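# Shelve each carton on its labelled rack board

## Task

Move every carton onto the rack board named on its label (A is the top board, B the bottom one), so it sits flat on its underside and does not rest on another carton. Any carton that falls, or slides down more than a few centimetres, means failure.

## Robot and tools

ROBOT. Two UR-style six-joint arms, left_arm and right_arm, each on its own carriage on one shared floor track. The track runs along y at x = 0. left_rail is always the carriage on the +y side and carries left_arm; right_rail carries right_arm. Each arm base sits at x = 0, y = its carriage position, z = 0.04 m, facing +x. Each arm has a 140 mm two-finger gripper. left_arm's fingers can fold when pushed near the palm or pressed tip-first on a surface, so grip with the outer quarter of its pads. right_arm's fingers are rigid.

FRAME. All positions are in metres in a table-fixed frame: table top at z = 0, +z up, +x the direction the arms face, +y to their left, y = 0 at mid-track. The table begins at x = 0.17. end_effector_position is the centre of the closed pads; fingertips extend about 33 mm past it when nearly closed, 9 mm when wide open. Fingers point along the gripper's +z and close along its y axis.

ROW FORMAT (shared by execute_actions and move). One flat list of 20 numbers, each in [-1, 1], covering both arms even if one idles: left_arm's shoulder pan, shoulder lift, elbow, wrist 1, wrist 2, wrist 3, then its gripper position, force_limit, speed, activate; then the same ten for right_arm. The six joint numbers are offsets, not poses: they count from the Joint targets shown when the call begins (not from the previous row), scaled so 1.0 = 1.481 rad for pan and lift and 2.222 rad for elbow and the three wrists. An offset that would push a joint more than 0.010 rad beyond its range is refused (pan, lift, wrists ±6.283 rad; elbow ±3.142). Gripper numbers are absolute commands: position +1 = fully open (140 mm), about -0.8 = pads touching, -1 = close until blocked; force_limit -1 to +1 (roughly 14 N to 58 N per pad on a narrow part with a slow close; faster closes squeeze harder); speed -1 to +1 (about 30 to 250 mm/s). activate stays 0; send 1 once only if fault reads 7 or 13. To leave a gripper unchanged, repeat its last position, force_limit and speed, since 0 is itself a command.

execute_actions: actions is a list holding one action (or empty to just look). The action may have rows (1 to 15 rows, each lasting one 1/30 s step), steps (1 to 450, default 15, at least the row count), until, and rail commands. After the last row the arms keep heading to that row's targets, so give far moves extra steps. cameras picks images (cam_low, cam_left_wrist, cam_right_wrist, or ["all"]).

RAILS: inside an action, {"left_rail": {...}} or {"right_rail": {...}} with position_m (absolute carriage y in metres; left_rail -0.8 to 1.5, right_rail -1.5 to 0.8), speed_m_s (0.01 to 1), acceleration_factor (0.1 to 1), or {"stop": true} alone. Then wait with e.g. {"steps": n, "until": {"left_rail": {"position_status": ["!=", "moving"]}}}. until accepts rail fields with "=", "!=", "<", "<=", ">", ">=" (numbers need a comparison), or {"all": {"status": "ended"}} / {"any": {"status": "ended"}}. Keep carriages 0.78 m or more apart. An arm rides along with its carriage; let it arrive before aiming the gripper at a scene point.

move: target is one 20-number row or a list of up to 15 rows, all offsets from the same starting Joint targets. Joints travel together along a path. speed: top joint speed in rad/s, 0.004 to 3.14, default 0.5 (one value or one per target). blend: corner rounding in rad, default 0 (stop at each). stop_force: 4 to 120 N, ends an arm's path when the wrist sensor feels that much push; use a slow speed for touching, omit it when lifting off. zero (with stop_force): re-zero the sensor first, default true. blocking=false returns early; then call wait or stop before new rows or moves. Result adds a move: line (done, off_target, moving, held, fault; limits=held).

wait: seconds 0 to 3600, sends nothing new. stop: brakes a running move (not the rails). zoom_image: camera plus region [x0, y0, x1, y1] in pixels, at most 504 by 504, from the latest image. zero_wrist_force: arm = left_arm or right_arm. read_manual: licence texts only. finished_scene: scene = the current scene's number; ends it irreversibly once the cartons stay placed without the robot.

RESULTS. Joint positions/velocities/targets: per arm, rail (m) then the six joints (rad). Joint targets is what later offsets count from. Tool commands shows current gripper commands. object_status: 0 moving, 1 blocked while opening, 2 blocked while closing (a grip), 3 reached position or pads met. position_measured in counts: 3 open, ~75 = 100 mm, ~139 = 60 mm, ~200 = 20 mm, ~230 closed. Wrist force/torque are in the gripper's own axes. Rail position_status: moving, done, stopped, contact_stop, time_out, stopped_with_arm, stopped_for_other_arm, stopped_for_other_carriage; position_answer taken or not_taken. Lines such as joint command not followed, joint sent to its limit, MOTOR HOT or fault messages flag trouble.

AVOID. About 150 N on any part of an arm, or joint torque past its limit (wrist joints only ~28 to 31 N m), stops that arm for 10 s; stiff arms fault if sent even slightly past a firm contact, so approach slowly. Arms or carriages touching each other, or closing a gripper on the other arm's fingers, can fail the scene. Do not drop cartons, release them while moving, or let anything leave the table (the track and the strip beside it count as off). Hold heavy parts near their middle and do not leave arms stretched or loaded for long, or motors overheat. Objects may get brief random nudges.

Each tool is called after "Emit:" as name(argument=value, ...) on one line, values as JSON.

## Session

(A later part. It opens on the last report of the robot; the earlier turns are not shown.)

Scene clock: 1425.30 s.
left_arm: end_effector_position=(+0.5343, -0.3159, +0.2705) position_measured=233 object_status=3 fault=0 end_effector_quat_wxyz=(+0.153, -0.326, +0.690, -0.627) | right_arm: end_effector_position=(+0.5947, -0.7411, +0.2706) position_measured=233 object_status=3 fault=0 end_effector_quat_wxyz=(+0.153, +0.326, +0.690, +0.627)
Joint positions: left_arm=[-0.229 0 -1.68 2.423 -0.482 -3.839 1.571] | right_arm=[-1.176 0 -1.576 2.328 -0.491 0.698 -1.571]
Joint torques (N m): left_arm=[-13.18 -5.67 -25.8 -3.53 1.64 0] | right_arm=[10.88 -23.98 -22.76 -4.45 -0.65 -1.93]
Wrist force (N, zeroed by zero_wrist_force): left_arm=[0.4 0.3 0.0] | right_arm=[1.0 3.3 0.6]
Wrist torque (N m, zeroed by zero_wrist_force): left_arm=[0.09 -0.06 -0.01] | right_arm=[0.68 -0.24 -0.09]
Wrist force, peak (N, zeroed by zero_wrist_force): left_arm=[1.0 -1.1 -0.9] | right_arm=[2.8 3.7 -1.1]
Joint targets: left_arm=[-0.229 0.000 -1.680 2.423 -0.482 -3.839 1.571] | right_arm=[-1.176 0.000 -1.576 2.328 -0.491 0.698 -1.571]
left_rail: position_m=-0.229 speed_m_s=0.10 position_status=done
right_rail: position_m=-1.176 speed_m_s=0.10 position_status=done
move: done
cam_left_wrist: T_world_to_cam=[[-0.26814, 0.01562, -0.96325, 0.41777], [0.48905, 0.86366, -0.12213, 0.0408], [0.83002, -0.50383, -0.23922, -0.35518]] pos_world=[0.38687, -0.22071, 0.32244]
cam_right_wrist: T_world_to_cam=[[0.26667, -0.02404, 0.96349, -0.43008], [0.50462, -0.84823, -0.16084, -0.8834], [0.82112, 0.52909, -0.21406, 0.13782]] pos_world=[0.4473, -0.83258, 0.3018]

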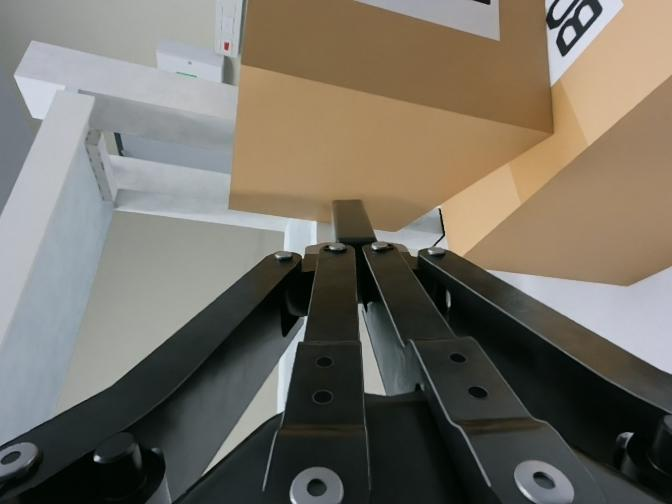

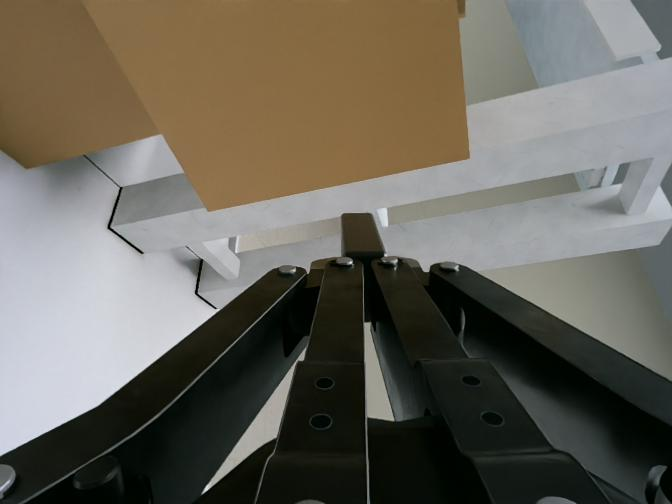

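Emit:
move(target=[0,-0.0316,0.01706,0.004,0,0,-1,1,0,0,0,-0.02822,0.01814,0.00068,0,0,-1,1,0,0], speed=0.15)

Emit:
zero_wrist_force(arm="left_arm")

Emit:
zero_wrist_force(arm="right_arm")

Emit:
execute_actions(actions=[{"left_rail":{"position_m":-0.251,"speed_m_s":0.03},"right_rail":{"position_m":-1.12,"speed_m_s":0.03},"steps":150,"until":{"all":{"status":"ended"}}}], cameras=["cam_left_wrist","cam_right_wrist"])

Scene clock: 1458.70 s.
left_arm: end_effector_position=(+0.5094, -0.3159, +0.2705) position_measured=233 object_status=3 fault=0 end_effector_quat_wxyz=(+0.153, -0.326, +0.690, -0.627) | right_arm: end_effector_position=(+0.5697, -0.7411, +0.2706) position_measured=233 object_status=3 fault=0 end_effector_quat_wxyz=(+0.153, +0.326, +0.690, +0.627)
Joint positions: left_arm=[-0.229 0 -1.727 2.461 -0.473 -3.839 1.571] | right_arm=[-1.176 0 -1.618 2.368 -0.489 0.698 -1.571]
Joint torques (N m): left_arm=[-12.23 -41.53 -26.37 1.82 1.93 -0.18] | right_arm=[9.39 -43.45 -22.46 2 -1.68 -1.91]
Wrist force (N, zeroed by zero_wrist_force): left_arm=[0.2 0.1 -0.1] | right_arm=[1.1 3.0 0.3]
Wrist torque (N m, zeroed by zero_wrist_force): left_arm=[0.05 -0.03 -0.01] | right_arm=[0.57 -0.26 -0.04]
Wrist force, peak (N, zeroed by zero_wrist_force): left_arm=[0.9 0.8 -0.6] | right_arm=[1.2 3.5 0.7]
Joint targets: left_arm=[-0.229 0.000 -1.727 2.461 -0.473 -3.839 1.571] | right_arm=[-1.176 0.000 -1.618 2.369 -0.489 0.698 -1.571]
left_rail: position_m=-0.229 speed_m_s=0.10 position_status=done
right_rail: position_m=-1.176 speed_m_s=0.10 position_status=done
move: done

Wrist force sensor zeroed.

Wrist force sensor zeroed.

Scene clock: 1460.97 s.
left_arm: end_effector_position=(+0.5093, -0.3379, +0.2705) position_measured=233 object_status=3 fault=0 end_effector_quat_wxyz=(+0.153, -0.326, +0.690, -0.627) | right_arm: end_effector_position=(+0.5697, -0.6851, +0.2706) position_measured=233 object_status=3 fault=0 end_effector_quat_wxyz=(+0.153, +0.326, +0.690, +0.627)
Joint positions: left_arm=[-0.251 0 -1.727 2.461 -0.473 -3.839 1.571] | right_arm=[-1.12 0 -1.618 2.369 -0.489 0.698 -1.571]
Joint torques (N m): left_arm=[-11.71 -44.26 -26.07 1.47 2.28 -0.23] | right_arm=[11.01 -43.11 -23.12 2.27 -2.02 -1.6]
Wrist force (N, zeroed by zero_wrist_force): left_arm=[-0.2 0.1 0.0] | right_arm=[0.2 -0.1 -0.1]
Wrist torque (N m, zeroed by zero_wrist_force): left_arm=[0.02 0.04 0.00] | right_arm=[-0.02 -0.05 0.00]
Wrist force, peak (N, zeroed by zero_wrist_force): left_arm=[-0.4 0.3 -0.6] | right_arm=[-0.7 0.2 -1.0]
Joint targets: left_arm=[-0.251 0.000 -1.727 2.461 -0.473 -3.839 1.571] | right_arm=[-1.120 0.000 -1.618 2.369 -0.489 0.698 -1.571]
Tool commands: left_gripper/position=-1.0 left_gripper/force_limit=+1.0 left_gripper/speed=+0.0 left_gripper/activate=+0.0 right_gripper/position=-1.0 right_gripper/force_limit=+1.0 right_gripper/speed=+0.0 right_gripper/activate=+0.0
left_rail: position_m=-0.251 speed_m_s=0.03 position_status=done
right_rail: position_m=-1.120 speed_m_s=0.03 position_status=done
cam_left_wrist: T_world_to_cam=[[-0.26814, 0.01562, -0.96325, 0.41141], [0.48905, 0.86366, -0.12213, 0.07202], [0.83002, -0.50383, -0.23922, -0.34551]] pos_world=[0.36187, -0.24271, 0.32244]
cam_right_wrist: T_world_to_cam=[[0.26667, -0.02404, 0.96349, -0.42207], [0.50462, -0.84823, -0.16084, -0.82328], [0.82112, 0.52909, -0.21406, 0.12872]] pos_world=[0.4223, -0.77658, 0.3018]

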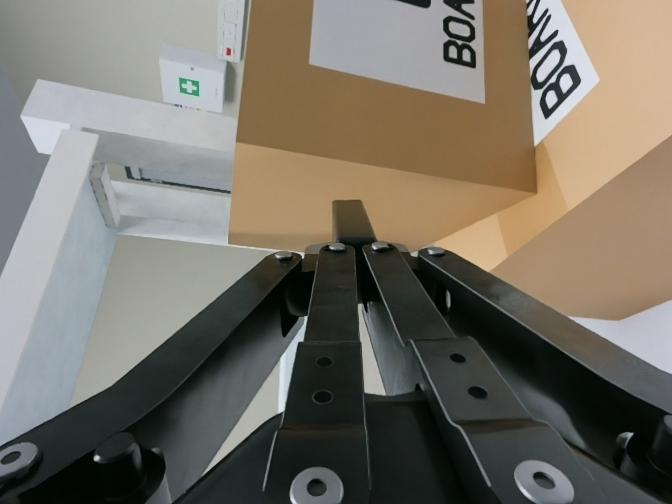

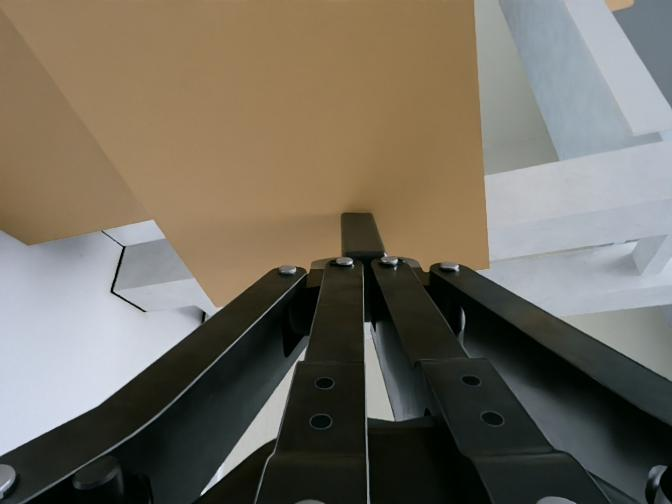

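Emit:
execute_actions(actions=[{"right_rail":{"position_m":-1.105},"steps":150,"until":{"all":{"status":"ended"}}}])

Emit:
execute_actions(actions=[{"right_rail":{"position_m":-1.095},"steps":150,"until":{"all":{"status":"ended"}}}], cameras=["cam_left_wrist","cam_right_wrist"])

Scene clock: 1465.60 s.
left_arm: end_effector_position=(+0.5093, -0.3379, +0.2705) position_measured=233 object_status=3 fault=0 end_effector_quat_wxyz=(+0.153, -0.326, +0.690, -0.627) | right_arm: end_effector_position=(+0.5697, -0.6701, +0.2706) position_measured=233 object_status=3 fault=0 end_effector_quat_wxyz=(+0.153, +0.326, +0.690, +0.627)
Joint positions: left_arm=[-0.251 0 -1.727 2.461 -0.473 -3.839 1.571] | right_arm=[-1.105 0 -1.618 2.369 -0.489 0.698 -1.571]
Joint torques (N m): left_arm=[-10.06 -43.1 -26.42 1.53 2.74 0.28] | right_arm=[9.24 -40.75 -23.15 2.33 -2.66 -2.03]
Wrist force (N, zeroed by zero_wrist_force): left_arm=[0.3 0.2 0.1] | right_arm=[-5.0 1.9 -6.5]
Wrist torque (N m, zeroed by zero_wrist_force): left_arm=[0.04 -0.07 0.00] | right_arm=[-0.09 -0.15 0.04]
Wrist force, peak (N, zeroed by zero_wrist_force): left_arm=[0.2 0.5 0.1] | right_arm=[-5.8 1.5 -6.6]
Joint targets: left_arm=[-0.251 0.000 -1.727 2.461 -0.473 -3.839 1.571] | right_arm=[-1.105 0.000 -1.618 2.369 -0.489 0.698 -1.571]
Tool commands: left_gripper/position=-1.0 left_gripper/force_limit=+1.0 left_gripper/speed=+0.0 left_gripper/activate=+0.0 right_gripper/position=-1.0 right_gripper/force_limit=+1.0 right_gripper/speed=+0.0 right_gripper/activate=+0.0
left_rail: position_m=-0.251 speed_m_s=0.03 position_status=done
right_rail: position_m=-1.105 speed_m_s=0.03 position_status=done

Scene clock: 1466.33 s.
left_arm: end_effector_position=(+0.5093, -0.3379, +0.2705) position_measured=233 object_status=3 fault=0 end_effector_quat_wxyz=(+0.153, -0.326, +0.690, -0.627) | right_arm: end_effector_position=(+0.5698, -0.6603, +0.2705) position_measured=233 object_status=3 fault=0 end_effector_quat_wxyz=(+0.153, +0.326, +0.690, +0.627)
Joint positions: left_arm=[-0.251 0 -1.727 2.461 -0.473 -3.84 1.571] | right_arm=[-1.095 -0.001 -1.618 2.369 -0.489 0.698 -1.571]
Joint torques (N m): left_arm=[-24.65 -28.82 -27.54 1.68 6.3 -0.17] | right_arm=[47.49 -38.44 -23.89 2.18 -19.75 -1.75]
Wrist force (N, zeroed by zero_wrist_force): left_arm=[-27.1 -10.7 -67.4] | right_arm=[-61.8 -0.5 -42.6]
Wrist torque (N m, zeroed by zero_wrist_force): left_arm=[0.19 -0.25 -0.08] | right_arm=[0.02 -1.28 0.08]
Wrist force, peak (N, zeroed by zero_wrist_force): left_arm=[-27.1 -10.7 -67.4] | right_arm=[-62.2 -1.6 -42.4]
Joint targets: left_arm=[-0.251 0.000 -1.727 2.461 -0.473 -3.839 1.571] | right_arm=[-1.095 0.000 -1.618 2.369 -0.489 0.698 -1.571]
Tool commands: left_gripper/position=-1.0 left_gripper/force_limit=+1.0 left_gripper/speed=+0.0 left_gripper/activate=+0.0 right_gripper/position=-1.0 right_gripper/force_limit=+1.0 right_gripper/speed=+0.0 right_gripper/activate=+0.0
left_rail: position_m=-0.251 speed_m_s=0.03 position_status=done
right_rail: position_m=-1.095 speed_m_s=0.03 position_status=done
cam_left_wrist: T_world_to_cam=[[-0.26808, 0.01566, -0.96327, 0.41141], [0.48895, 0.86373, -0.12203, 0.07196], [0.83009, -0.50371, -0.23921, -0.34546]] pos_world=[0.36187, -0.24261, 0.32244]
cam_right_wrist: T_world_to_cam=[[0.2666, -0.0241, 0.96351, -0.42151], [0.50422, -0.84849, -0.16073, -0.80227], [0.82139, 0.52867, -0.21406, 0.11503]] pos_world=[0.4224, -0.75169, 0.3018]

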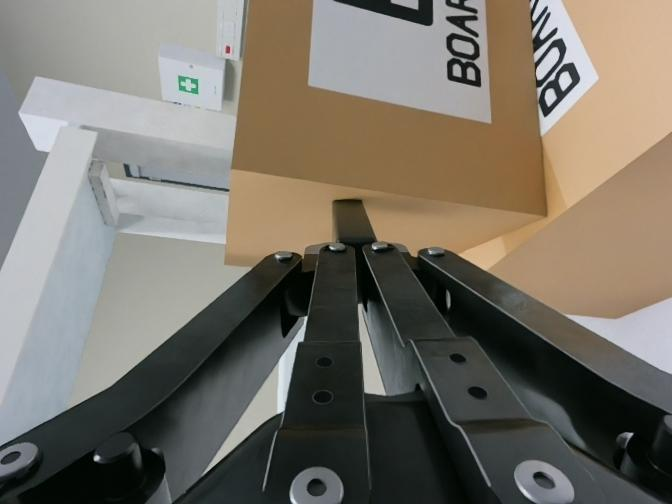

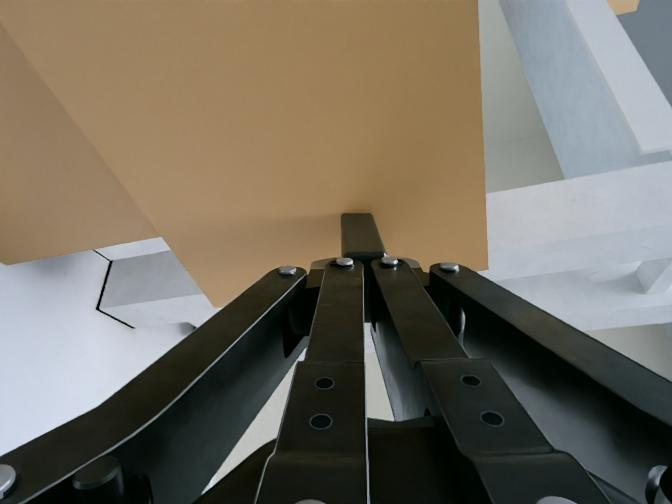

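Emit:
execute_actions(actions=[{"left_rail":{"position_m":-0.231},"right_rail":{"position_m":-1.115},"steps":150,"until":{"all":{"status":"ended"}}}])

Emit:
move(target=[0,0.10162,-0.05981,-0.00792,0,0,-1,1,0,0,0,-0.01519,0.00923,0.0009,0,0,-1,1,0,0], speed=0.2, cameras=["cam_left_wrist","cam_right_wrist"])

Scene clock: 1485.93 s.
left_arm: end_effector_position=(+0.5093, -0.3179, +0.2704) position_measured=233 object_status=3 fault=0 end_effector_quat_wxyz=(+0.153, -0.326, +0.690, -0.627) | right_arm: end_effector_position=(+0.5696, -0.6801, +0.2705) position_measured=233 object_status=3 fault=0 end_effector_quat_wxyz=(+0.153, +0.326, +0.690, +0.627)
Joint positions: left_arm=[-0.231 0 -1.727 2.461 -0.473 -3.839 1.571] | right_arm=[-1.115 0 -1.618 2.369 -0.489 0.698 -1.571]
Joint torques (N m): left_arm=[10.11 -26.94 -36.59 1.78 -1.36 -0.33] | right_arm=[-15.61 -24.68 -25.16 2.14 2.61 -1.63]
Wrist force (N, zeroed by zero_wrist_force): left_arm=[0.1 0.1 0.0] | right_arm=[-3.7 3.0 -1.4]
Wrist torque (N m, zeroed by zero_wrist_force): left_arm=[0.03 -0.01 0.00] | right_arm=[0.65 0.84 0.00]
Wrist force, peak (N, zeroed by zero_wrist_force): left_arm=[-27.8 -11.5 -69.0] | right_arm=[-63.3 -1.5 -43.4]
Joint targets: left_arm=[-0.231 0.000 -1.727 2.461 -0.473 -3.839 1.571] | right_arm=[-1.115 0.000 -1.618 2.369 -0.489 0.698 -1.571]
Tool commands: left_gripper/position=-1.0 left_gripper/force_limit=+1.0 left_gripper/speed=+0.0 left_gripper/activate=+0.0 right_gripper/position=-1.0 right_gripper/force_limit=+1.0 right_gripper/speed=+0.0 right_gripper/activate=+0.0
left_rail: position_m=-0.231 speed_m_s=0.03 position_status=done
right_rail: position_m=-1.115 speed_m_s=0.03 position_status=done

Scene clock: 1487.17 s.
left_arm: end_effector_position=(+0.5942, -0.3180, +0.2705) position_measured=233 object_status=3 fault=0 end_effector_quat_wxyz=(+0.153, -0.326, +0.690, -0.627) | right_arm: end_effector_position=(+0.5567, -0.6801, +0.2706) position_measured=233 object_status=3 fault=0 end_effector_quat_wxyz=(+0.153, +0.326, +0.690, +0.627)
Joint positions: left_arm=[-0.231 0 -1.576 2.329 -0.49 -3.839 1.571] | right_arm=[-1.115 0 -1.64 2.389 -0.487 0.698 -1.571]
Joint torques (N m): left_arm=[9.05 -17.06 -48.52 -3.47 -1.09 -0.19] | right_arm=[-15.1 -41.04 -22.75 2.02 2.53 -1.84]
Wrist force (N, zeroed by zero_wrist_force): left_arm=[0.0 0.2 -0.5] | right_arm=[-3.7 2.6 -1.2]
Wrist torque (N m, zeroed by zero_wrist_force): left_arm=[0.04 0.00 0.01] | right_arm=[0.59 0.84 0.02]
Wrist force, peak (N, zeroed by zero_wrist_force): left_arm=[1.0 0.7 -0.8] | right_arm=[-3.9 3.0 -1.2]
Joint targets: left_arm=[-0.231 0.000 -1.576 2.328 -0.490 -3.839 1.571] | right_arm=[-1.115 0.000 -1.640 2.389 -0.487 0.698 -1.571]
left_rail: position_m=-0.231 speed_m_s=0.03 position_status=done
right_rail: position_m=-1.115 speed_m_s=0.03 position_status=done
move: done
cam_left_wrist: T_world_to_cam=[[-0.26814, 0.01562, -0.96325, 0.43386], [0.48905, 0.86366, -0.12213, 0.01323], [0.83002, -0.50383, -0.23922, -0.4059]] pos_world=[0.44677, -0.22271, 0.32244]
cam_right_wrist: T_world_to_cam=[[0.26667, -0.02404, 0.96349, -0.41848], [0.50462, -0.84823, -0.16084, -0.81248], [0.82112, 0.52909, -0.21406, 0.13675]] pos_world=[0.4093, -0.77158, 0.3018]

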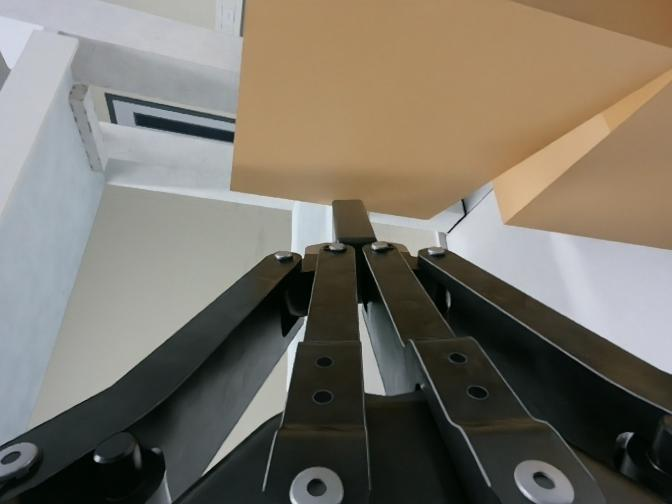

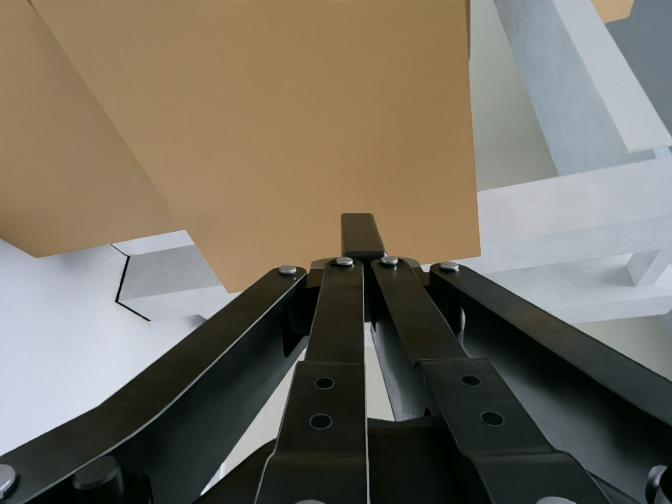

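Emit:
move(target=[0,-0.03288,0.02097,0.0009,0,0,-1,1,0,0,0,-0.03518,0.02021,0.00324,0,0,-1,1,0,0], speed=0.2)

Emit:
zero_wrist_force(arm="right_arm")

Emit:
zero_wrist_force(arm="left_arm")

Emit:
execute_actions(actions=[{"left_rail":{"position_m":-0.258},"right_rail":{"position_m":-1.100},"steps":150,"until":{"all":{"status":"ended"}}}], cameras=["cam_left_wrist","cam_right_wrist"])

Scene clock: 1502.07 s.
left_arm: end_effector_position=(+0.5655, -0.3179, +0.2705) position_measured=233 object_status=3 fault=0 end_effector_quat_wxyz=(+0.153, -0.326, +0.690, -0.627) | right_arm: end_effector_position=(+0.5278, -0.6801, +0.2706) position_measured=233 object_status=3 fault=0 end_effector_quat_wxyz=(+0.153, +0.326, +0.690, +0.627)
Joint positions: left_arm=[-0.231 0 -1.625 2.375 -0.488 -3.839 1.571] | right_arm=[-1.115 0 -1.692 2.434 -0.48 0.698 -1.571]
Joint torques (N m): left_arm=[9.85 -52.16 -25.9 1.72 1.6 -0.13] | right_arm=[-11.55 -35.12 -22.83 2.28 1.76 -1.78]
Wrist force (N, zeroed by zero_wrist_force): left_arm=[0.5 0.1 -0.2] | right_arm=[-4.0 3.2 -1.4]
Wrist torque (N m, zeroed by zero_wrist_force): left_arm=[0.02 -0.12 0.00] | right_arm=[0.72 0.93 -0.01]
Wrist force, peak (N, zeroed by zero_wrist_force): left_arm=[-1.2 -0.9 1.1] | right_arm=[-4.5 3.1 -0.6]
Joint targets: left_arm=[-0.231 0.000 -1.625 2.375 -0.488 -3.839 1.571] | right_arm=[-1.115 0.000 -1.693 2.434 -0.480 0.698 -1.571]
left_rail: position_m=-0.231 speed_m_s=0.03 position_status=done
right_rail: position_m=-1.115 speed_m_s=0.03 position_status=done
move: done

Wrist force sensor zeroed.

Wrist force sensor zeroed.

Scene clock: 1503.37 s.
left_arm: end_effector_position=(+0.5654, -0.3449, +0.2705) position_measured=233 object_status=3 fault=0 end_effector_quat_wxyz=(+0.153, -0.326, +0.690, -0.627) | right_arm: end_effector_position=(+0.5277, -0.6651, +0.2706) position_measured=233 object_status=3 fault=0 end_effector_quat_wxyz=(+0.153, +0.326, +0.690, +0.627)
Joint positions: left_arm=[-0.258 0 -1.625 2.375 -0.488 -3.839 1.571] | right_arm=[-1.1 0 -1.693 2.434 -0.48 0.698 -1.571]
Joint torques (N m): left_arm=[9.1 -52.63 -25.11 2.33 2.22 -0.37] | right_arm=[-5.7 -36.43 -23.22 2 1.26 -1.93]
Wrist force (N, zeroed by zero_wrist_force): left_arm=[-0.4 -0.1 0.2] | right_arm=[0.3 -0.2 0.0]
Wrist torque (N m, zeroed by zero_wrist_force): left_arm=[-0.02 0.08 0.00] | right_arm=[-0.04 -0.06 0.00]
Wrist force, peak (N, zeroed by zero_wrist_force): left_arm=[-1.3 0.1 -1.0] | right_arm=[0.8 -0.1 0.6]
Joint targets: left_arm=[-0.258 0.000 -1.625 2.375 -0.488 -3.839 1.571] | right_arm=[-1.100 0.000 -1.693 2.434 -0.480 0.698 -1.571]
Tool commands: left_gripper/position=-1.0 left_gripper/force_limit=+1.0 left_gripper/speed=+0.0 left_gripper/activate=+0.0 right_gripper/position=-1.0 right_gripper/force_limit=+1.0 right_gripper/speed=+0.0 right_gripper/activate=+0.0
left_rail: position_m=-0.258 speed_m_s=0.03 position_status=done
right_rail: position_m=-1.100 speed_m_s=0.03 position_status=done
cam_left_wrist: T_world_to_cam=[[-0.26801, 0.01565, -0.96329, 0.42653], [0.48908, 0.86366, -0.12204, 0.05059], [0.83004, -0.50384, -0.23912, -0.39564]] pos_world=[0.41797, -0.24971, 0.32244]
cam_right_wrist: T_world_to_cam=[[0.26667, -0.02404, 0.96349, -0.41039], [0.50462, -0.84823, -0.16084, -0.78512], [0.82112, 0.52909, -0.21406, 0.15263]] pos_world=[0.3803, -0.75658, 0.3018]

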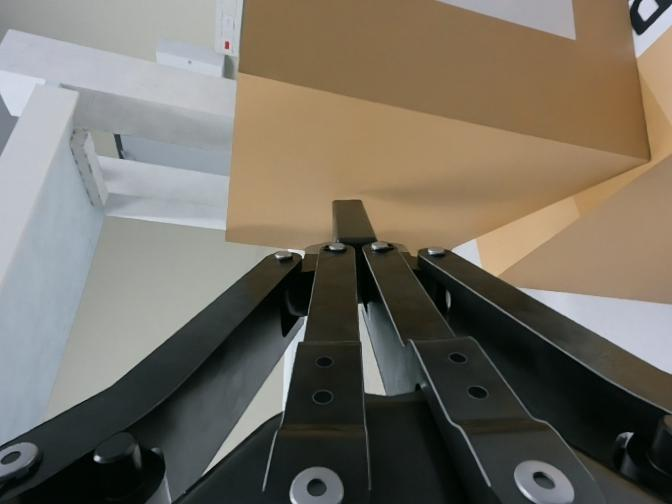

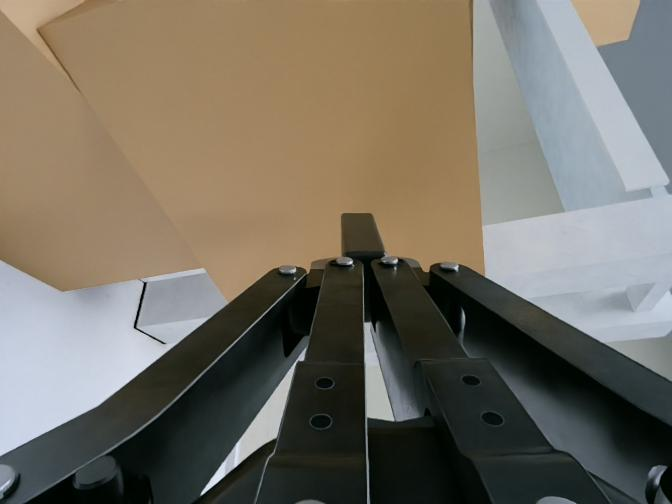

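Emit:
execute_actions(actions=[{"left_rail":{"position_m":-0.225},"right_rail":{"position_m":-1.124},"steps":150,"until":{"all":{"status":"ended"}}}])

Emit:
move(target=[0,-0.10918,0.0586,0.01418,0,0,-1,1,0,0,0,0.06759,-0.04028,-0.00473,0,0,-1,1,0,0], speed=0.2)

Emit:
execute_actions(actions=[{"right_rail":{"position_m":-1.100},"steps":150,"until":{"all":{"status":"ended"}}}], cameras=["cam_left_wrist","cam_right_wrist"])

Scene clock: 1540.93 s.
left_arm: end_effector_position=(+0.5654, -0.3120, +0.2705) position_measured=233 object_status=3 fault=0 end_effector_quat_wxyz=(+0.153, -0.326, +0.690, -0.627) | right_arm: end_effector_position=(+0.5277, -0.6891, +0.2706) position_measured=233 object_status=3 fault=0 end_effector_quat_wxyz=(+0.153, +0.326, +0.690, +0.627)
Joint positions: left_arm=[-0.225 0 -1.625 2.375 -0.488 -3.839 1.571] | right_arm=[-1.124 0 -1.693 2.434 -0.48 0.698 -1.571]
Joint torques (N m): left_arm=[10.32 -52.08 -26.2 1.48 2.48 -0.53] | right_arm=[10.55 -35.43 -23.09 2.16 0.19 -1.87]
Wrist force (N, zeroed by zero_wrist_force): left_arm=[-0.3 -0.1 0.3] | right_arm=[-0.1 0.0 0.1]
Wrist torque (N m, zeroed by zero_wrist_force): left_arm=[-0.04 0.06 0.00] | right_arm=[0.01 0.01 0.00]
Wrist force, peak (N, zeroed by zero_wrist_force): left_arm=[-0.8 -0.2 -0.3] | right_arm=[0.9 0.0 1.0]
Joint targets: left_arm=[-0.225 0.000 -1.625 2.375 -0.488 -3.839 1.571] | right_arm=[-1.124 0.000 -1.693 2.434 -0.480 0.698 -1.571]
Tool commands: left_gripper/position=-1.0 left_gripper/force_limit=+1.0 left_gripper/speed=+0.0 left_gripper/activate=+0.0 right_gripper/position=-1.0 right_gripper/force_limit=+1.0 right_gripper/speed=+0.0 right_gripper/activate=+0.0
left_rail: position_m=-0.225 speed_m_s=0.03 position_status=done
right_rail: position_m=-1.124 speed_m_s=0.03 position_status=done

Scene clock: 1542.23 s.
left_arm: end_effector_position=(+0.4795, -0.3119, +0.2706) position_measured=233 object_status=3 fault=0 end_effector_quat_wxyz=(+0.153, -0.326, +0.690, -0.627) | right_arm: end_effector_position=(+0.5846, -0.6891, +0.2705) position_measured=233 object_status=3 fault=0 end_effector_quat_wxyz=(+0.153, +0.326, +0.690, +0.627)
Joint positions: left_arm=[-0.225 0 -1.786 2.505 -0.457 -3.839 1.571] | right_arm=[-1.124 0 -1.593 2.345 -0.49 0.698 -1.571]
Joint torques (N m): left_arm=[7.94 -40.87 -27.46 2.64 2.32 -0.35] | right_arm=[9.84 -21.56 -38.03 -4.4 -0.24 -1.67]
Wrist force (N, zeroed by zero_wrist_force): left_arm=[-0.5 0.2 0.3] | right_arm=[0.2 -0.2 0.1]
Wrist torque (N m, zeroed by zero_wrist_force): left_arm=[0.04 0.12 0.00] | right_arm=[-0.02 -0.07 -0.03]
Wrist force, peak (N, zeroed by zero_wrist_force): left_arm=[-1.3 -0.4 0.7] | right_arm=[-0.6 0.1 1.0]
Joint targets: left_arm=[-0.225 0.000 -1.787 2.505 -0.457 -3.839 1.571] | right_arm=[-1.124 0.000 -1.592 2.344 -0.490 0.698 -1.571]
left_rail: position_m=-0.225 speed_m_s=0.03 position_status=done
right_rail: position_m=-1.124 speed_m_s=0.03 position_status=done
move: done

Scene clock: 1543.43 s.
left_arm: end_effector_position=(+0.4794, -0.3119, +0.2705) position_measured=233 object_status=3 fault=0 end_effector_quat_wxyz=(+0.153, -0.326, +0.690, -0.627) | right_arm: end_effector_position=(+0.5847, -0.6651, +0.2705) position_measured=233 object_status=3 fault=0 end_effector_quat_wxyz=(+0.153, +0.326, +0.690, +0.627)
Joint positions: left_arm=[-0.225 0 -1.787 2.505 -0.457 -3.839 1.571] | right_arm=[-1.1 0 -1.592 2.344 -0.49 0.698 -1.571]
Joint torques (N m): left_arm=[10.54 -35.63 -26.48 2.65 1.86 -0.56] | right_arm=[8.28 -21.44 -35.36 -2.56 -0.6 -1.88]
Wrist force (N, zeroed by zero_wrist_force): left_arm=[-0.5 -0.1 -0.1] | right_arm=[-5.8 0.0 -5.1]
Wrist torque (N m, zeroed by zero_wrist_force): left_arm=[-0.02 0.11 0.00] | right_arm=[-0.13 -0.19 0.00]
Wrist force, peak (N, zeroed by zero_wrist_force): left_arm=[-0.7 -0.2 0.6] | right_arm=[-5.9 0.0 -5.2]
Joint targets: left_arm=[-0.225 0.000 -1.787 2.505 -0.457 -3.839 1.571] | right_arm=[-1.100 0.000 -1.592 2.344 -0.490 0.698 -1.571]
Tool commands: left_gripper/position=-1.0 left_gripper/force_limit=+1.0 left_gripper/speed=+0.0 left_gripper/activate=+0.0 right_gripper/position=-1.0 right_gripper/force_limit=+1.0 right_gripper/speed=+0.0 right_gripper/activate=+0.0
left_rail: position_m=-0.225 speed_m_s=0.03 position_status=done
right_rail: position_m=-1.100 speed_m_s=0.03 position_status=done
cam_left_wrist: T_world_to_cam=[[-0.26801, 0.01565, -0.96329, 0.40297], [0.48908, 0.86366, -0.12204, 0.06415], [0.83004, -0.50384, -0.23912, -0.30763]] pos_world=[0.33197, -0.21671, 0.32244]
cam_right_wrist: T_world_to_cam=[[0.26667, -0.02404, 0.96349, -0.42552], [0.50462, -0.84823, -0.16084, -0.81395], [0.82112, 0.52909, -0.21406, 0.10572]] pos_world=[0.4374, -0.75658, 0.3017]

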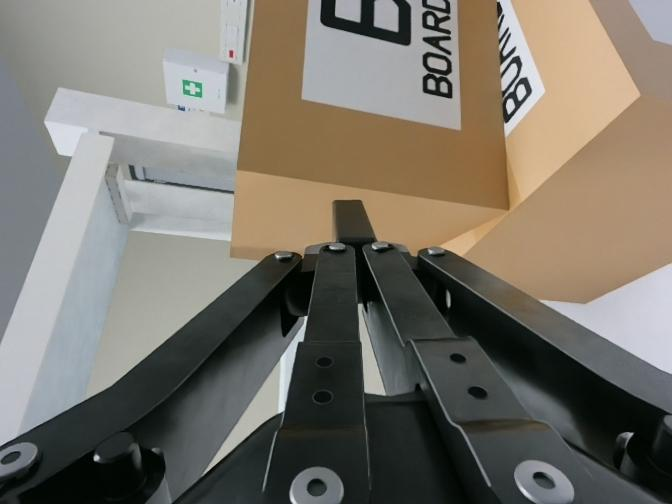

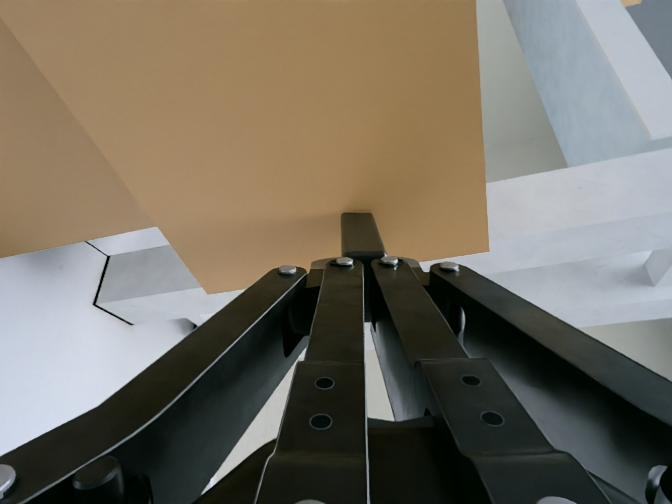

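Emit:
execute_actions(actions=[{"right_rail":{"position_m":-1.082},"steps":150,"until":{"all":{"status":"ended"}}}])

Emit:
execute_actions(actions=[{"right_rail":{"position_m":-1.097,"speed_m_s":0.1},"left_rail":{"position_m":-0.245,"speed_m_s":0.03},"steps":150,"until":{"all":{"status":"ended"}}}], cameras=["cam_left_wrist","cam_right_wrist"])

Scene clock: 1550.07 s.
left_arm: end_effector_position=(+0.4794, -0.3119, +0.2705) position_measured=233 object_status=3 fault=0 end_effector_quat_wxyz=(+0.153, -0.326, +0.690, -0.627) | right_arm: end_effector_position=(+0.5847, -0.6471, +0.2705) position_measured=233 object_status=3 fault=0 end_effector_quat_wxyz=(+0.153, +0.326, +0.690, +0.627)
Joint positions: left_arm=[-0.225 0 -1.787 2.505 -0.457 -3.839 1.571] | right_arm=[-1.082 0 -1.592 2.344 -0.49 0.698 -1.571]
Joint torques (N m): left_arm=[8.79 -39.23 -27.02 2.02 2.52 -0.53] | right_arm=[4.18 -22.16 -22.39 1.39 -1.34 -2]
Wrist force (N, zeroed by zero_wrist_force): left_arm=[-0.4 0.0 0.0] | right_arm=[-5.5 0.3 -4.7]
Wrist torque (N m, zeroed by zero_wrist_force): left_arm=[0.02 0.09 0.00] | right_arm=[-0.14 -0.14 0.00]
Wrist force, peak (N, zeroed by zero_wrist_force): left_arm=[-0.8 -0.2 0.3] | right_arm=[-6.6 -0.5 -5.6]
Joint targets: left_arm=[-0.225 0.000 -1.787 2.505 -0.457 -3.839 1.571] | right_arm=[-1.082 0.000 -1.592 2.344 -0.490 0.698 -1.571]
Tool commands: left_gripper/position=-1.0 left_gripper/force_limit=+1.0 left_gripper/speed=+0.0 left_gripper/activate=+0.0 right_gripper/position=-1.0 right_gripper/force_limit=+1.0 right_gripper/speed=+0.0 right_gripper/activate=+0.0
left_rail: position_m=-0.225 speed_m_s=0.03 position_status=done
right_rail: position_m=-1.082 speed_m_s=0.03 position_status=done

Scene clock: 1551.13 s.
left_arm: end_effector_position=(+0.4793, -0.3319, +0.2705) position_measured=233 object_status=3 fault=0 end_effector_quat_wxyz=(+0.153, -0.326, +0.690, -0.627) | right_arm: end_effector_position=(+0.5847, -0.6621, +0.2705) position_measured=233 object_status=3 fault=0 end_effector_quat_wxyz=(+0.153, +0.326, +0.690, +0.627)
Joint positions: left_arm=[-0.245 0 -1.787 2.505 -0.457 -3.839 1.571] | right_arm=[-1.097 0 -1.592 2.344 -0.49 0.698 -1.571]
Joint torques (N m): left_arm=[3.06 -33.44 -32.81 -0.26 2.33 -0.53] | right_arm=[3.33 -22.62 -26.52 1.48 -1.74 -1.69]
Wrist force (N, zeroed by zero_wrist_force): left_arm=[-2.3 -1.5 -8.4] | right_arm=[0.0 -0.3 0.3]
Wrist torque (N m, zeroed by zero_wrist_force): left_arm=[0.03 0.11 -0.02] | right_arm=[-0.06 -0.03 -0.03]
Wrist force, peak (N, zeroed by zero_wrist_force): left_arm=[-2.3 -1.5 -8.4] | right_arm=[-5.8 0.3 -4.6]
Joint targets: left_arm=[-0.245 0.000 -1.787 2.505 -0.457 -3.839 1.571] | right_arm=[-1.097 0.000 -1.592 2.344 -0.490 0.698 -1.571]
Tool commands: left_gripper/position=-1.0 left_gripper/force_limit=+1.0 left_gripper/speed=+0.0 left_gripper/activate=+0.0 right_gripper/position=-1.0 right_gripper/force_limit=+1.0 right_gripper/speed=+0.0 right_gripper/activate=+0.0
left_rail: position_m=-0.245 speed_m_s=0.03 position_status=done
right_rail: position_m=-1.097 speed_m_s=0.10 position_status=done
cam_left_wrist: T_world_to_cam=[[-0.26809, 0.0157, -0.96327, 0.40328], [0.48907, 0.86366, -0.12204, 0.08139], [0.83002, -0.50383, -0.23922, -0.31754]] pos_world=[0.33187, -0.23661, 0.32244]
cam_right_wrist: T_world_to_cam=[[0.26681, -0.0241, 0.96345, -0.42553], [0.50458, -0.84823, -0.16095, -0.81136], [0.8211, 0.52908, -0.21416, 0.10416]] pos_world=[0.4374, -0.75358, 0.3017]

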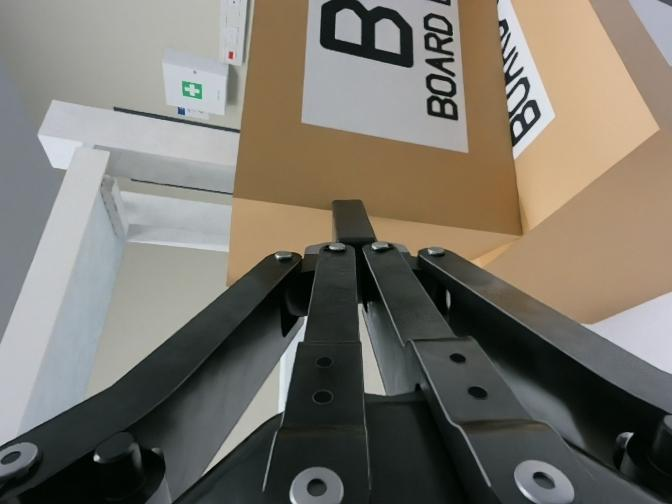

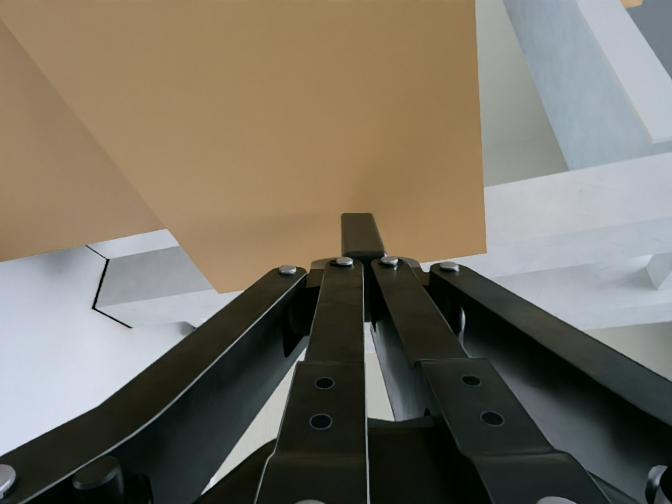

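Emit:
execute_actions(actions=[{"right_rail":{"position_m":-1.115},"left_rail":{"position_m":-0.268},"steps":150,"until":{"all":{"status":"ended"}}}])

Emit:
execute_actions(actions=[{"right_rail":{"position_m":-1.095,"speed_m_s":0.03},"left_rail":{"position_m":-0.25},"steps":150,"until":{"all":{"status":"ended"}}}], cameras=["cam_left_wrist","cam_right_wrist"])

Scene clock: 1560.67 s.
left_arm: end_effector_position=(+0.4794, -0.3549, +0.2705) position_measured=233 object_status=3 fault=0 end_effector_quat_wxyz=(+0.153, -0.326, +0.690, -0.627) | right_arm: end_effector_position=(+0.5847, -0.6801, +0.2705) position_measured=233 object_status=3 fault=0 end_effector_quat_wxyz=(+0.153, +0.326, +0.690, +0.627)
Joint positions: left_arm=[-0.268 0 -1.787 2.505 -0.457 -3.839 1.571] | right_arm=[-1.115 0 -1.592 2.344 -0.49 0.698 -1.571]
Joint torques (N m): left_arm=[-14.97 -7.81 -50.1 -1.23 2.48 -0.28] | right_arm=[-0.42 -23.78 -37.47 1.55 -2.95 -1.89]
Wrist force (N, zeroed by zero_wrist_force): left_arm=[-1.4 -1.2 -9.3] | right_arm=[-0.1 -0.5 0.1]
Wrist torque (N m, zeroed by zero_wrist_force): left_arm=[0.12 0.04 -0.02] | right_arm=[-0.10 0.00 -0.03]
Wrist force, peak (N, zeroed by zero_wrist_force): left_arm=[-1.4 -1.2 -9.3] | right_arm=[0.3 -0.4 0.8]
Joint targets: left_arm=[-0.268 0.000 -1.787 2.505 -0.457 -3.839 1.571] | right_arm=[-1.115 0.000 -1.592 2.344 -0.490 0.698 -1.571]
Tool commands: left_gripper/position=-1.0 left_gripper/force_limit=+1.0 left_gripper/speed=+0.0 left_gripper/activate=+0.0 right_gripper/position=-1.0 right_gripper/force_limit=+1.0 right_gripper/speed=+0.0 right_gripper/activate=+0.0
left_rail: position_m=-0.268 speed_m_s=0.03 position_status=done
right_rail: position_m=-1.115 speed_m_s=0.10 position_status=done

Scene clock: 1561.73 s.
left_arm: end_effector_position=(+0.4794, -0.3369, +0.2706) position_measured=233 object_status=3 fault=0 end_effector_quat_wxyz=(+0.153, -0.326, +0.690, -0.627) | right_arm: end_effector_position=(+0.5847, -0.6601, +0.2705) position_measured=233 object_status=3 fault=0 end_effector_quat_wxyz=(+0.153, +0.326, +0.690, +0.627)
Joint positions: left_arm=[-0.25 0 -1.787 2.505 -0.457 -3.839 1.571] | right_arm=[-1.095 0 -1.592 2.344 -0.49 0.698 -1.571]
Joint torques (N m): left_arm=[-14.47 -2.5 -44.73 -1.09 2.59 -0.59] | right_arm=[-1.23 -24.89 -34.57 1.41 -3.1 -1.94]
Wrist force (N, zeroed by zero_wrist_force): left_arm=[-0.5 0.1 0.0] | right_arm=[-5.7 1.9 -6.3]
Wrist torque (N m, zeroed by zero_wrist_force): left_arm=[0.03 0.11 -0.01] | right_arm=[-0.06 -0.09 0.01]
Wrist force, peak (N, zeroed by zero_wrist_force): left_arm=[-1.7 -2.2 -9.3] | right_arm=[-6.0 1.7 -6.2]
Joint targets: left_arm=[-0.250 0.000 -1.787 2.505 -0.457 -3.839 1.571] | right_arm=[-1.095 0.000 -1.592 2.344 -0.490 0.698 -1.571]
Tool commands: left_gripper/position=-1.0 left_gripper/force_limit=+1.0 left_gripper/speed=+0.0 left_gripper/activate=+0.0 right_gripper/position=-1.0 right_gripper/force_limit=+1.0 right_gripper/speed=+0.0 right_gripper/activate=+0.0
left_rail: position_m=-0.250 speed_m_s=0.03 position_status=done
right_rail: position_m=-1.095 speed_m_s=0.03 position_status=done
cam_left_wrist: T_world_to_cam=[[-0.26801, 0.01565, -0.96329, 0.40336], [0.48908, 0.86366, -0.12204, 0.08574], [0.83004, -0.50384, -0.23912, -0.32023]] pos_world=[0.33197, -0.24171, 0.32244]
cam_right_wrist: T_world_to_cam=[[0.26681, -0.0241, 0.96345, -0.42549], [0.50458, -0.84823, -0.16095, -0.80966], [0.8211, 0.52908, -0.21416, 0.1031]] pos_world=[0.4374, -0.75158, 0.3017]

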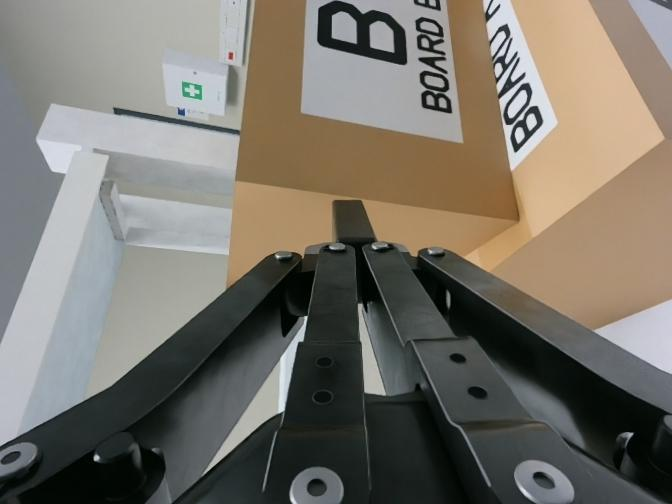

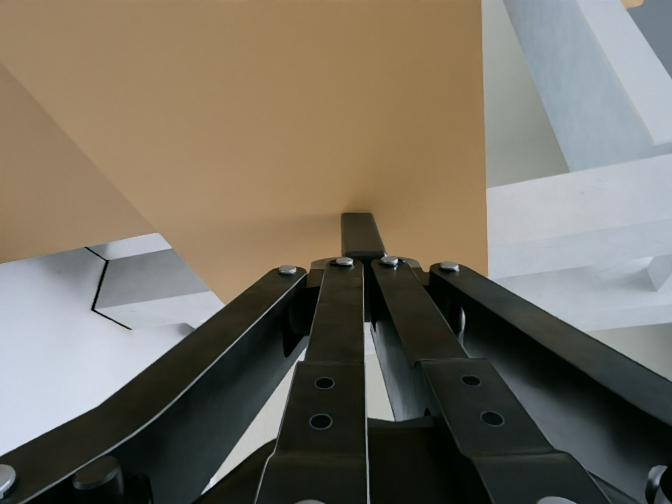

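Emit:
execute_actions(actions=[{"right_rail":{"position_m":-1.082},"steps":150,"until":{"all":{"status":"ended"}}}])

Emit:
execute_actions(actions=[{"right_rail":{"position_m":-1.11,"speed_m_s":0.1},"left_rail":{"position_m":-0.271},"steps":150,"until":{"all":{"status":"ended"}}}])

Emit:
execute_actions(actions=[{"right_rail":{"position_m":-1.098,"speed_m_s":0.03},"left_rail":{"position_m":-0.25,"speed_m_s":0.1},"steps":150,"until":{"all":{"status":"ended"}}}], cameras=["cam_left_wrist","cam_right_wrist"])

Scene clock: 1570.40 s.
left_arm: end_effector_position=(+0.4794, -0.3368, +0.2705) position_measured=233 object_status=3 fault=0 end_effector_quat_wxyz=(+0.153, -0.326, +0.690, -0.627) | right_arm: end_effector_position=(+0.5848, -0.6472, +0.2705) position_measured=233 object_status=3 fault=0 end_effector_quat_wxyz=(+0.153, +0.326, +0.690, +0.627)
Joint positions: left_arm=[-0.25 0 -1.787 2.505 -0.457 -3.839 1.571] | right_arm=[-1.082 -0.001 -1.592 2.344 -0.49 0.698 -1.571]
Joint torques (N m): left_arm=[-4.55 3.21 -28.23 -1.19 2.08 -0.82] | right_arm=[26.32 -25.92 -21.52 1.23 -8.35 -1.91]
Wrist force (N, zeroed by zero_wrist_force): left_arm=[-9.1 -7.1 -38.4] | right_arm=[-40.7 -1.6 -20.7]
Wrist torque (N m, zeroed by zero_wrist_force): left_arm=[0.39 0.12 -0.10] | right_arm=[-0.06 -0.95 0.00]
Wrist force, peak (N, zeroed by zero_wrist_force): left_arm=[-8.6 -8.2 -38.9] | right_arm=[-40.7 -1.6 -20.7]
Joint targets: left_arm=[-0.250 0.000 -1.787 2.505 -0.457 -3.839 1.571] | right_arm=[-1.082 0.000 -1.592 2.344 -0.490 0.698 -1.571]
Tool commands: left_gripper/position=-1.0 left_gripper/force_limit=+1.0 left_gripper/speed=+0.0 left_gripper/activate=+0.0 right_gripper/position=-1.0 right_gripper/force_limit=+1.0 right_gripper/speed=+0.0 right_gripper/activate=+0.0
left_rail: position_m=-0.250 speed_m_s=0.03 position_status=done
right_rail: position_m=-1.082 speed_m_s=0.03 position_status=done

Scene clock: 1571.50 s.
left_arm: end_effector_position=(+0.4794, -0.3579, +0.2705) position_measured=233 object_status=3 fault=0 end_effector_quat_wxyz=(+0.153, -0.326, +0.690, -0.627) | right_arm: end_effector_position=(+0.5847, -0.6751, +0.2704) position_measured=233 object_status=3 fault=0 end_effector_quat_wxyz=(+0.153, +0.326, +0.690, +0.627)
Joint positions: left_arm=[-0.271 0 -1.787 2.505 -0.457 -3.839 1.571] | right_arm=[-1.11 0 -1.592 2.344 -0.49 0.698 -1.571]
Joint torques (N m): left_arm=[-15.55 4.34 -26.44 -1.28 2.23 -0.37] | right_arm=[-14.91 -39.1 -29.15 1.17 2.71 -1.88]
Wrist force (N, zeroed by zero_wrist_force): left_arm=[-0.9 -3.9 -10.2] | right_arm=[-3.7 -2.5 1.9]
Wrist torque (N m, zeroed by zero_wrist_force): left_arm=[0.16 0.14 -0.04] | right_arm=[-0.55 0.80 -0.03]
Wrist force, peak (N, zeroed by zero_wrist_force): left_arm=[-14.8 -10.2 -47.6] | right_arm=[-40.6 -1.2 -20.9]
Joint targets: left_arm=[-0.271 0.000 -1.787 2.505 -0.457 -3.839 1.571] | right_arm=[-1.110 0.000 -1.592 2.344 -0.490 0.698 -1.571]
Tool commands: left_gripper/position=-1.0 left_gripper/force_limit=+1.0 left_gripper/speed=+0.0 left_gripper/activate=+0.0 right_gripper/position=-1.0 right_gripper/force_limit=+1.0 right_gripper/speed=+0.0 right_gripper/activate=+0.0
left_rail: position_m=-0.271 speed_m_s=0.03 position_status=done
right_rail: position_m=-1.110 speed_m_s=0.10 position_status=done

Scene clock: 1572.40 s.
left_arm: end_effector_position=(+0.4793, -0.3369, +0.2705) position_measured=233 object_status=3 fault=0 end_effector_quat_wxyz=(+0.153, -0.326, +0.690, -0.627) | right_arm: end_effector_position=(+0.5847, -0.6631, +0.2704) position_measured=233 object_status=3 fault=0 end_effector_quat_wxyz=(+0.153, +0.326, +0.690, +0.627)
Joint positions: left_arm=[-0.25 0 -1.787 2.505 -0.457 -3.839 1.571] | right_arm=[-1.098 0 -1.592 2.344 -0.49 0.698 -1.571]
Joint torques (N m): left_arm=[-11.32 0.26 -30.58 -0.78 2.15 -0.53] | right_arm=[-6.41 -44.84 -36.57 1.29 -1.08 -2.01]
Wrist force (N, zeroed by zero_wrist_force): left_arm=[-0.3 -0.2 0.2] | right_arm=[-9.5 0.3 -6.2]
Wrist torque (N m, zeroed by zero_wrist_force): left_arm=[-0.02 0.08 -0.01] | right_arm=[-0.64 0.72 0.00]
Wrist force, peak (N, zeroed by zero_wrist_force): left_arm=[-0.9 -4.1 -10.1] | right_arm=[-10.3 -0.4 -6.1]
Joint targets: left_arm=[-0.250 0.000 -1.787 2.505 -0.457 -3.839 1.571] | right_arm=[-1.098 0.000 -1.592 2.344 -0.490 0.698 -1.571]
Tool commands: left_gripper/position=-1.0 left_gripper/force_limit=+1.0 left_gripper/speed=+0.0 left_gripper/activate=+0.0 right_gripper/position=-1.0 right_gripper/force_limit=+1.0 right_gripper/speed=+0.0 right_gripper/activate=+0.0
left_rail: position_m=-0.250 speed_m_s=0.10 position_status=done
right_rail: position_m=-1.098 speed_m_s=0.03 position_status=done
cam_left_wrist: T_world_to_cam=[[-0.26801, 0.01565, -0.96329, 0.40333], [0.48908, 0.86366, -0.12204, 0.08579], [0.83004, -0.50384, -0.23912, -0.32015]] pos_world=[0.33187, -0.24171, 0.32244]
cam_right_wrist: T_world_to_cam=[[0.26681, -0.0241, 0.96345, -0.42556], [0.50458, -0.84823, -0.16095, -0.81221], [0.8211, 0.52908, -0.21416, 0.10469]] pos_world=[0.4374, -0.75458, 0.3017]

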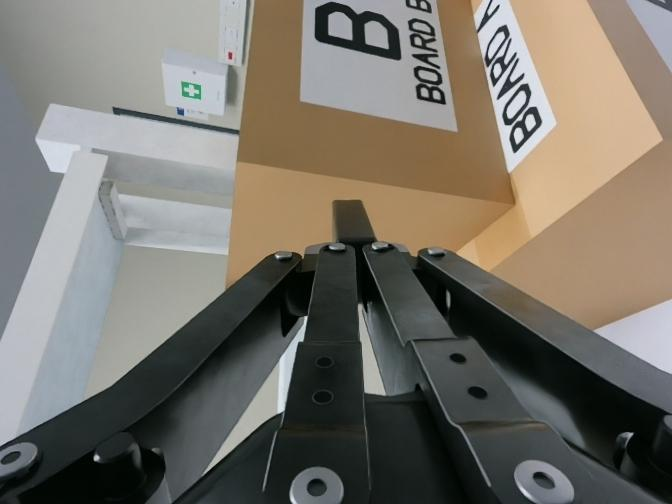

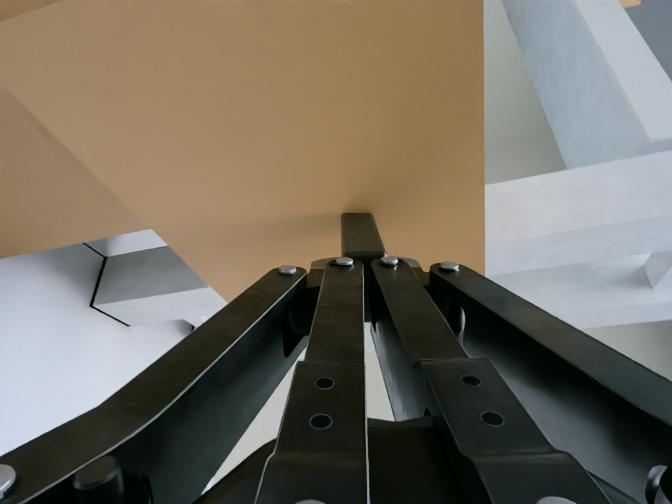

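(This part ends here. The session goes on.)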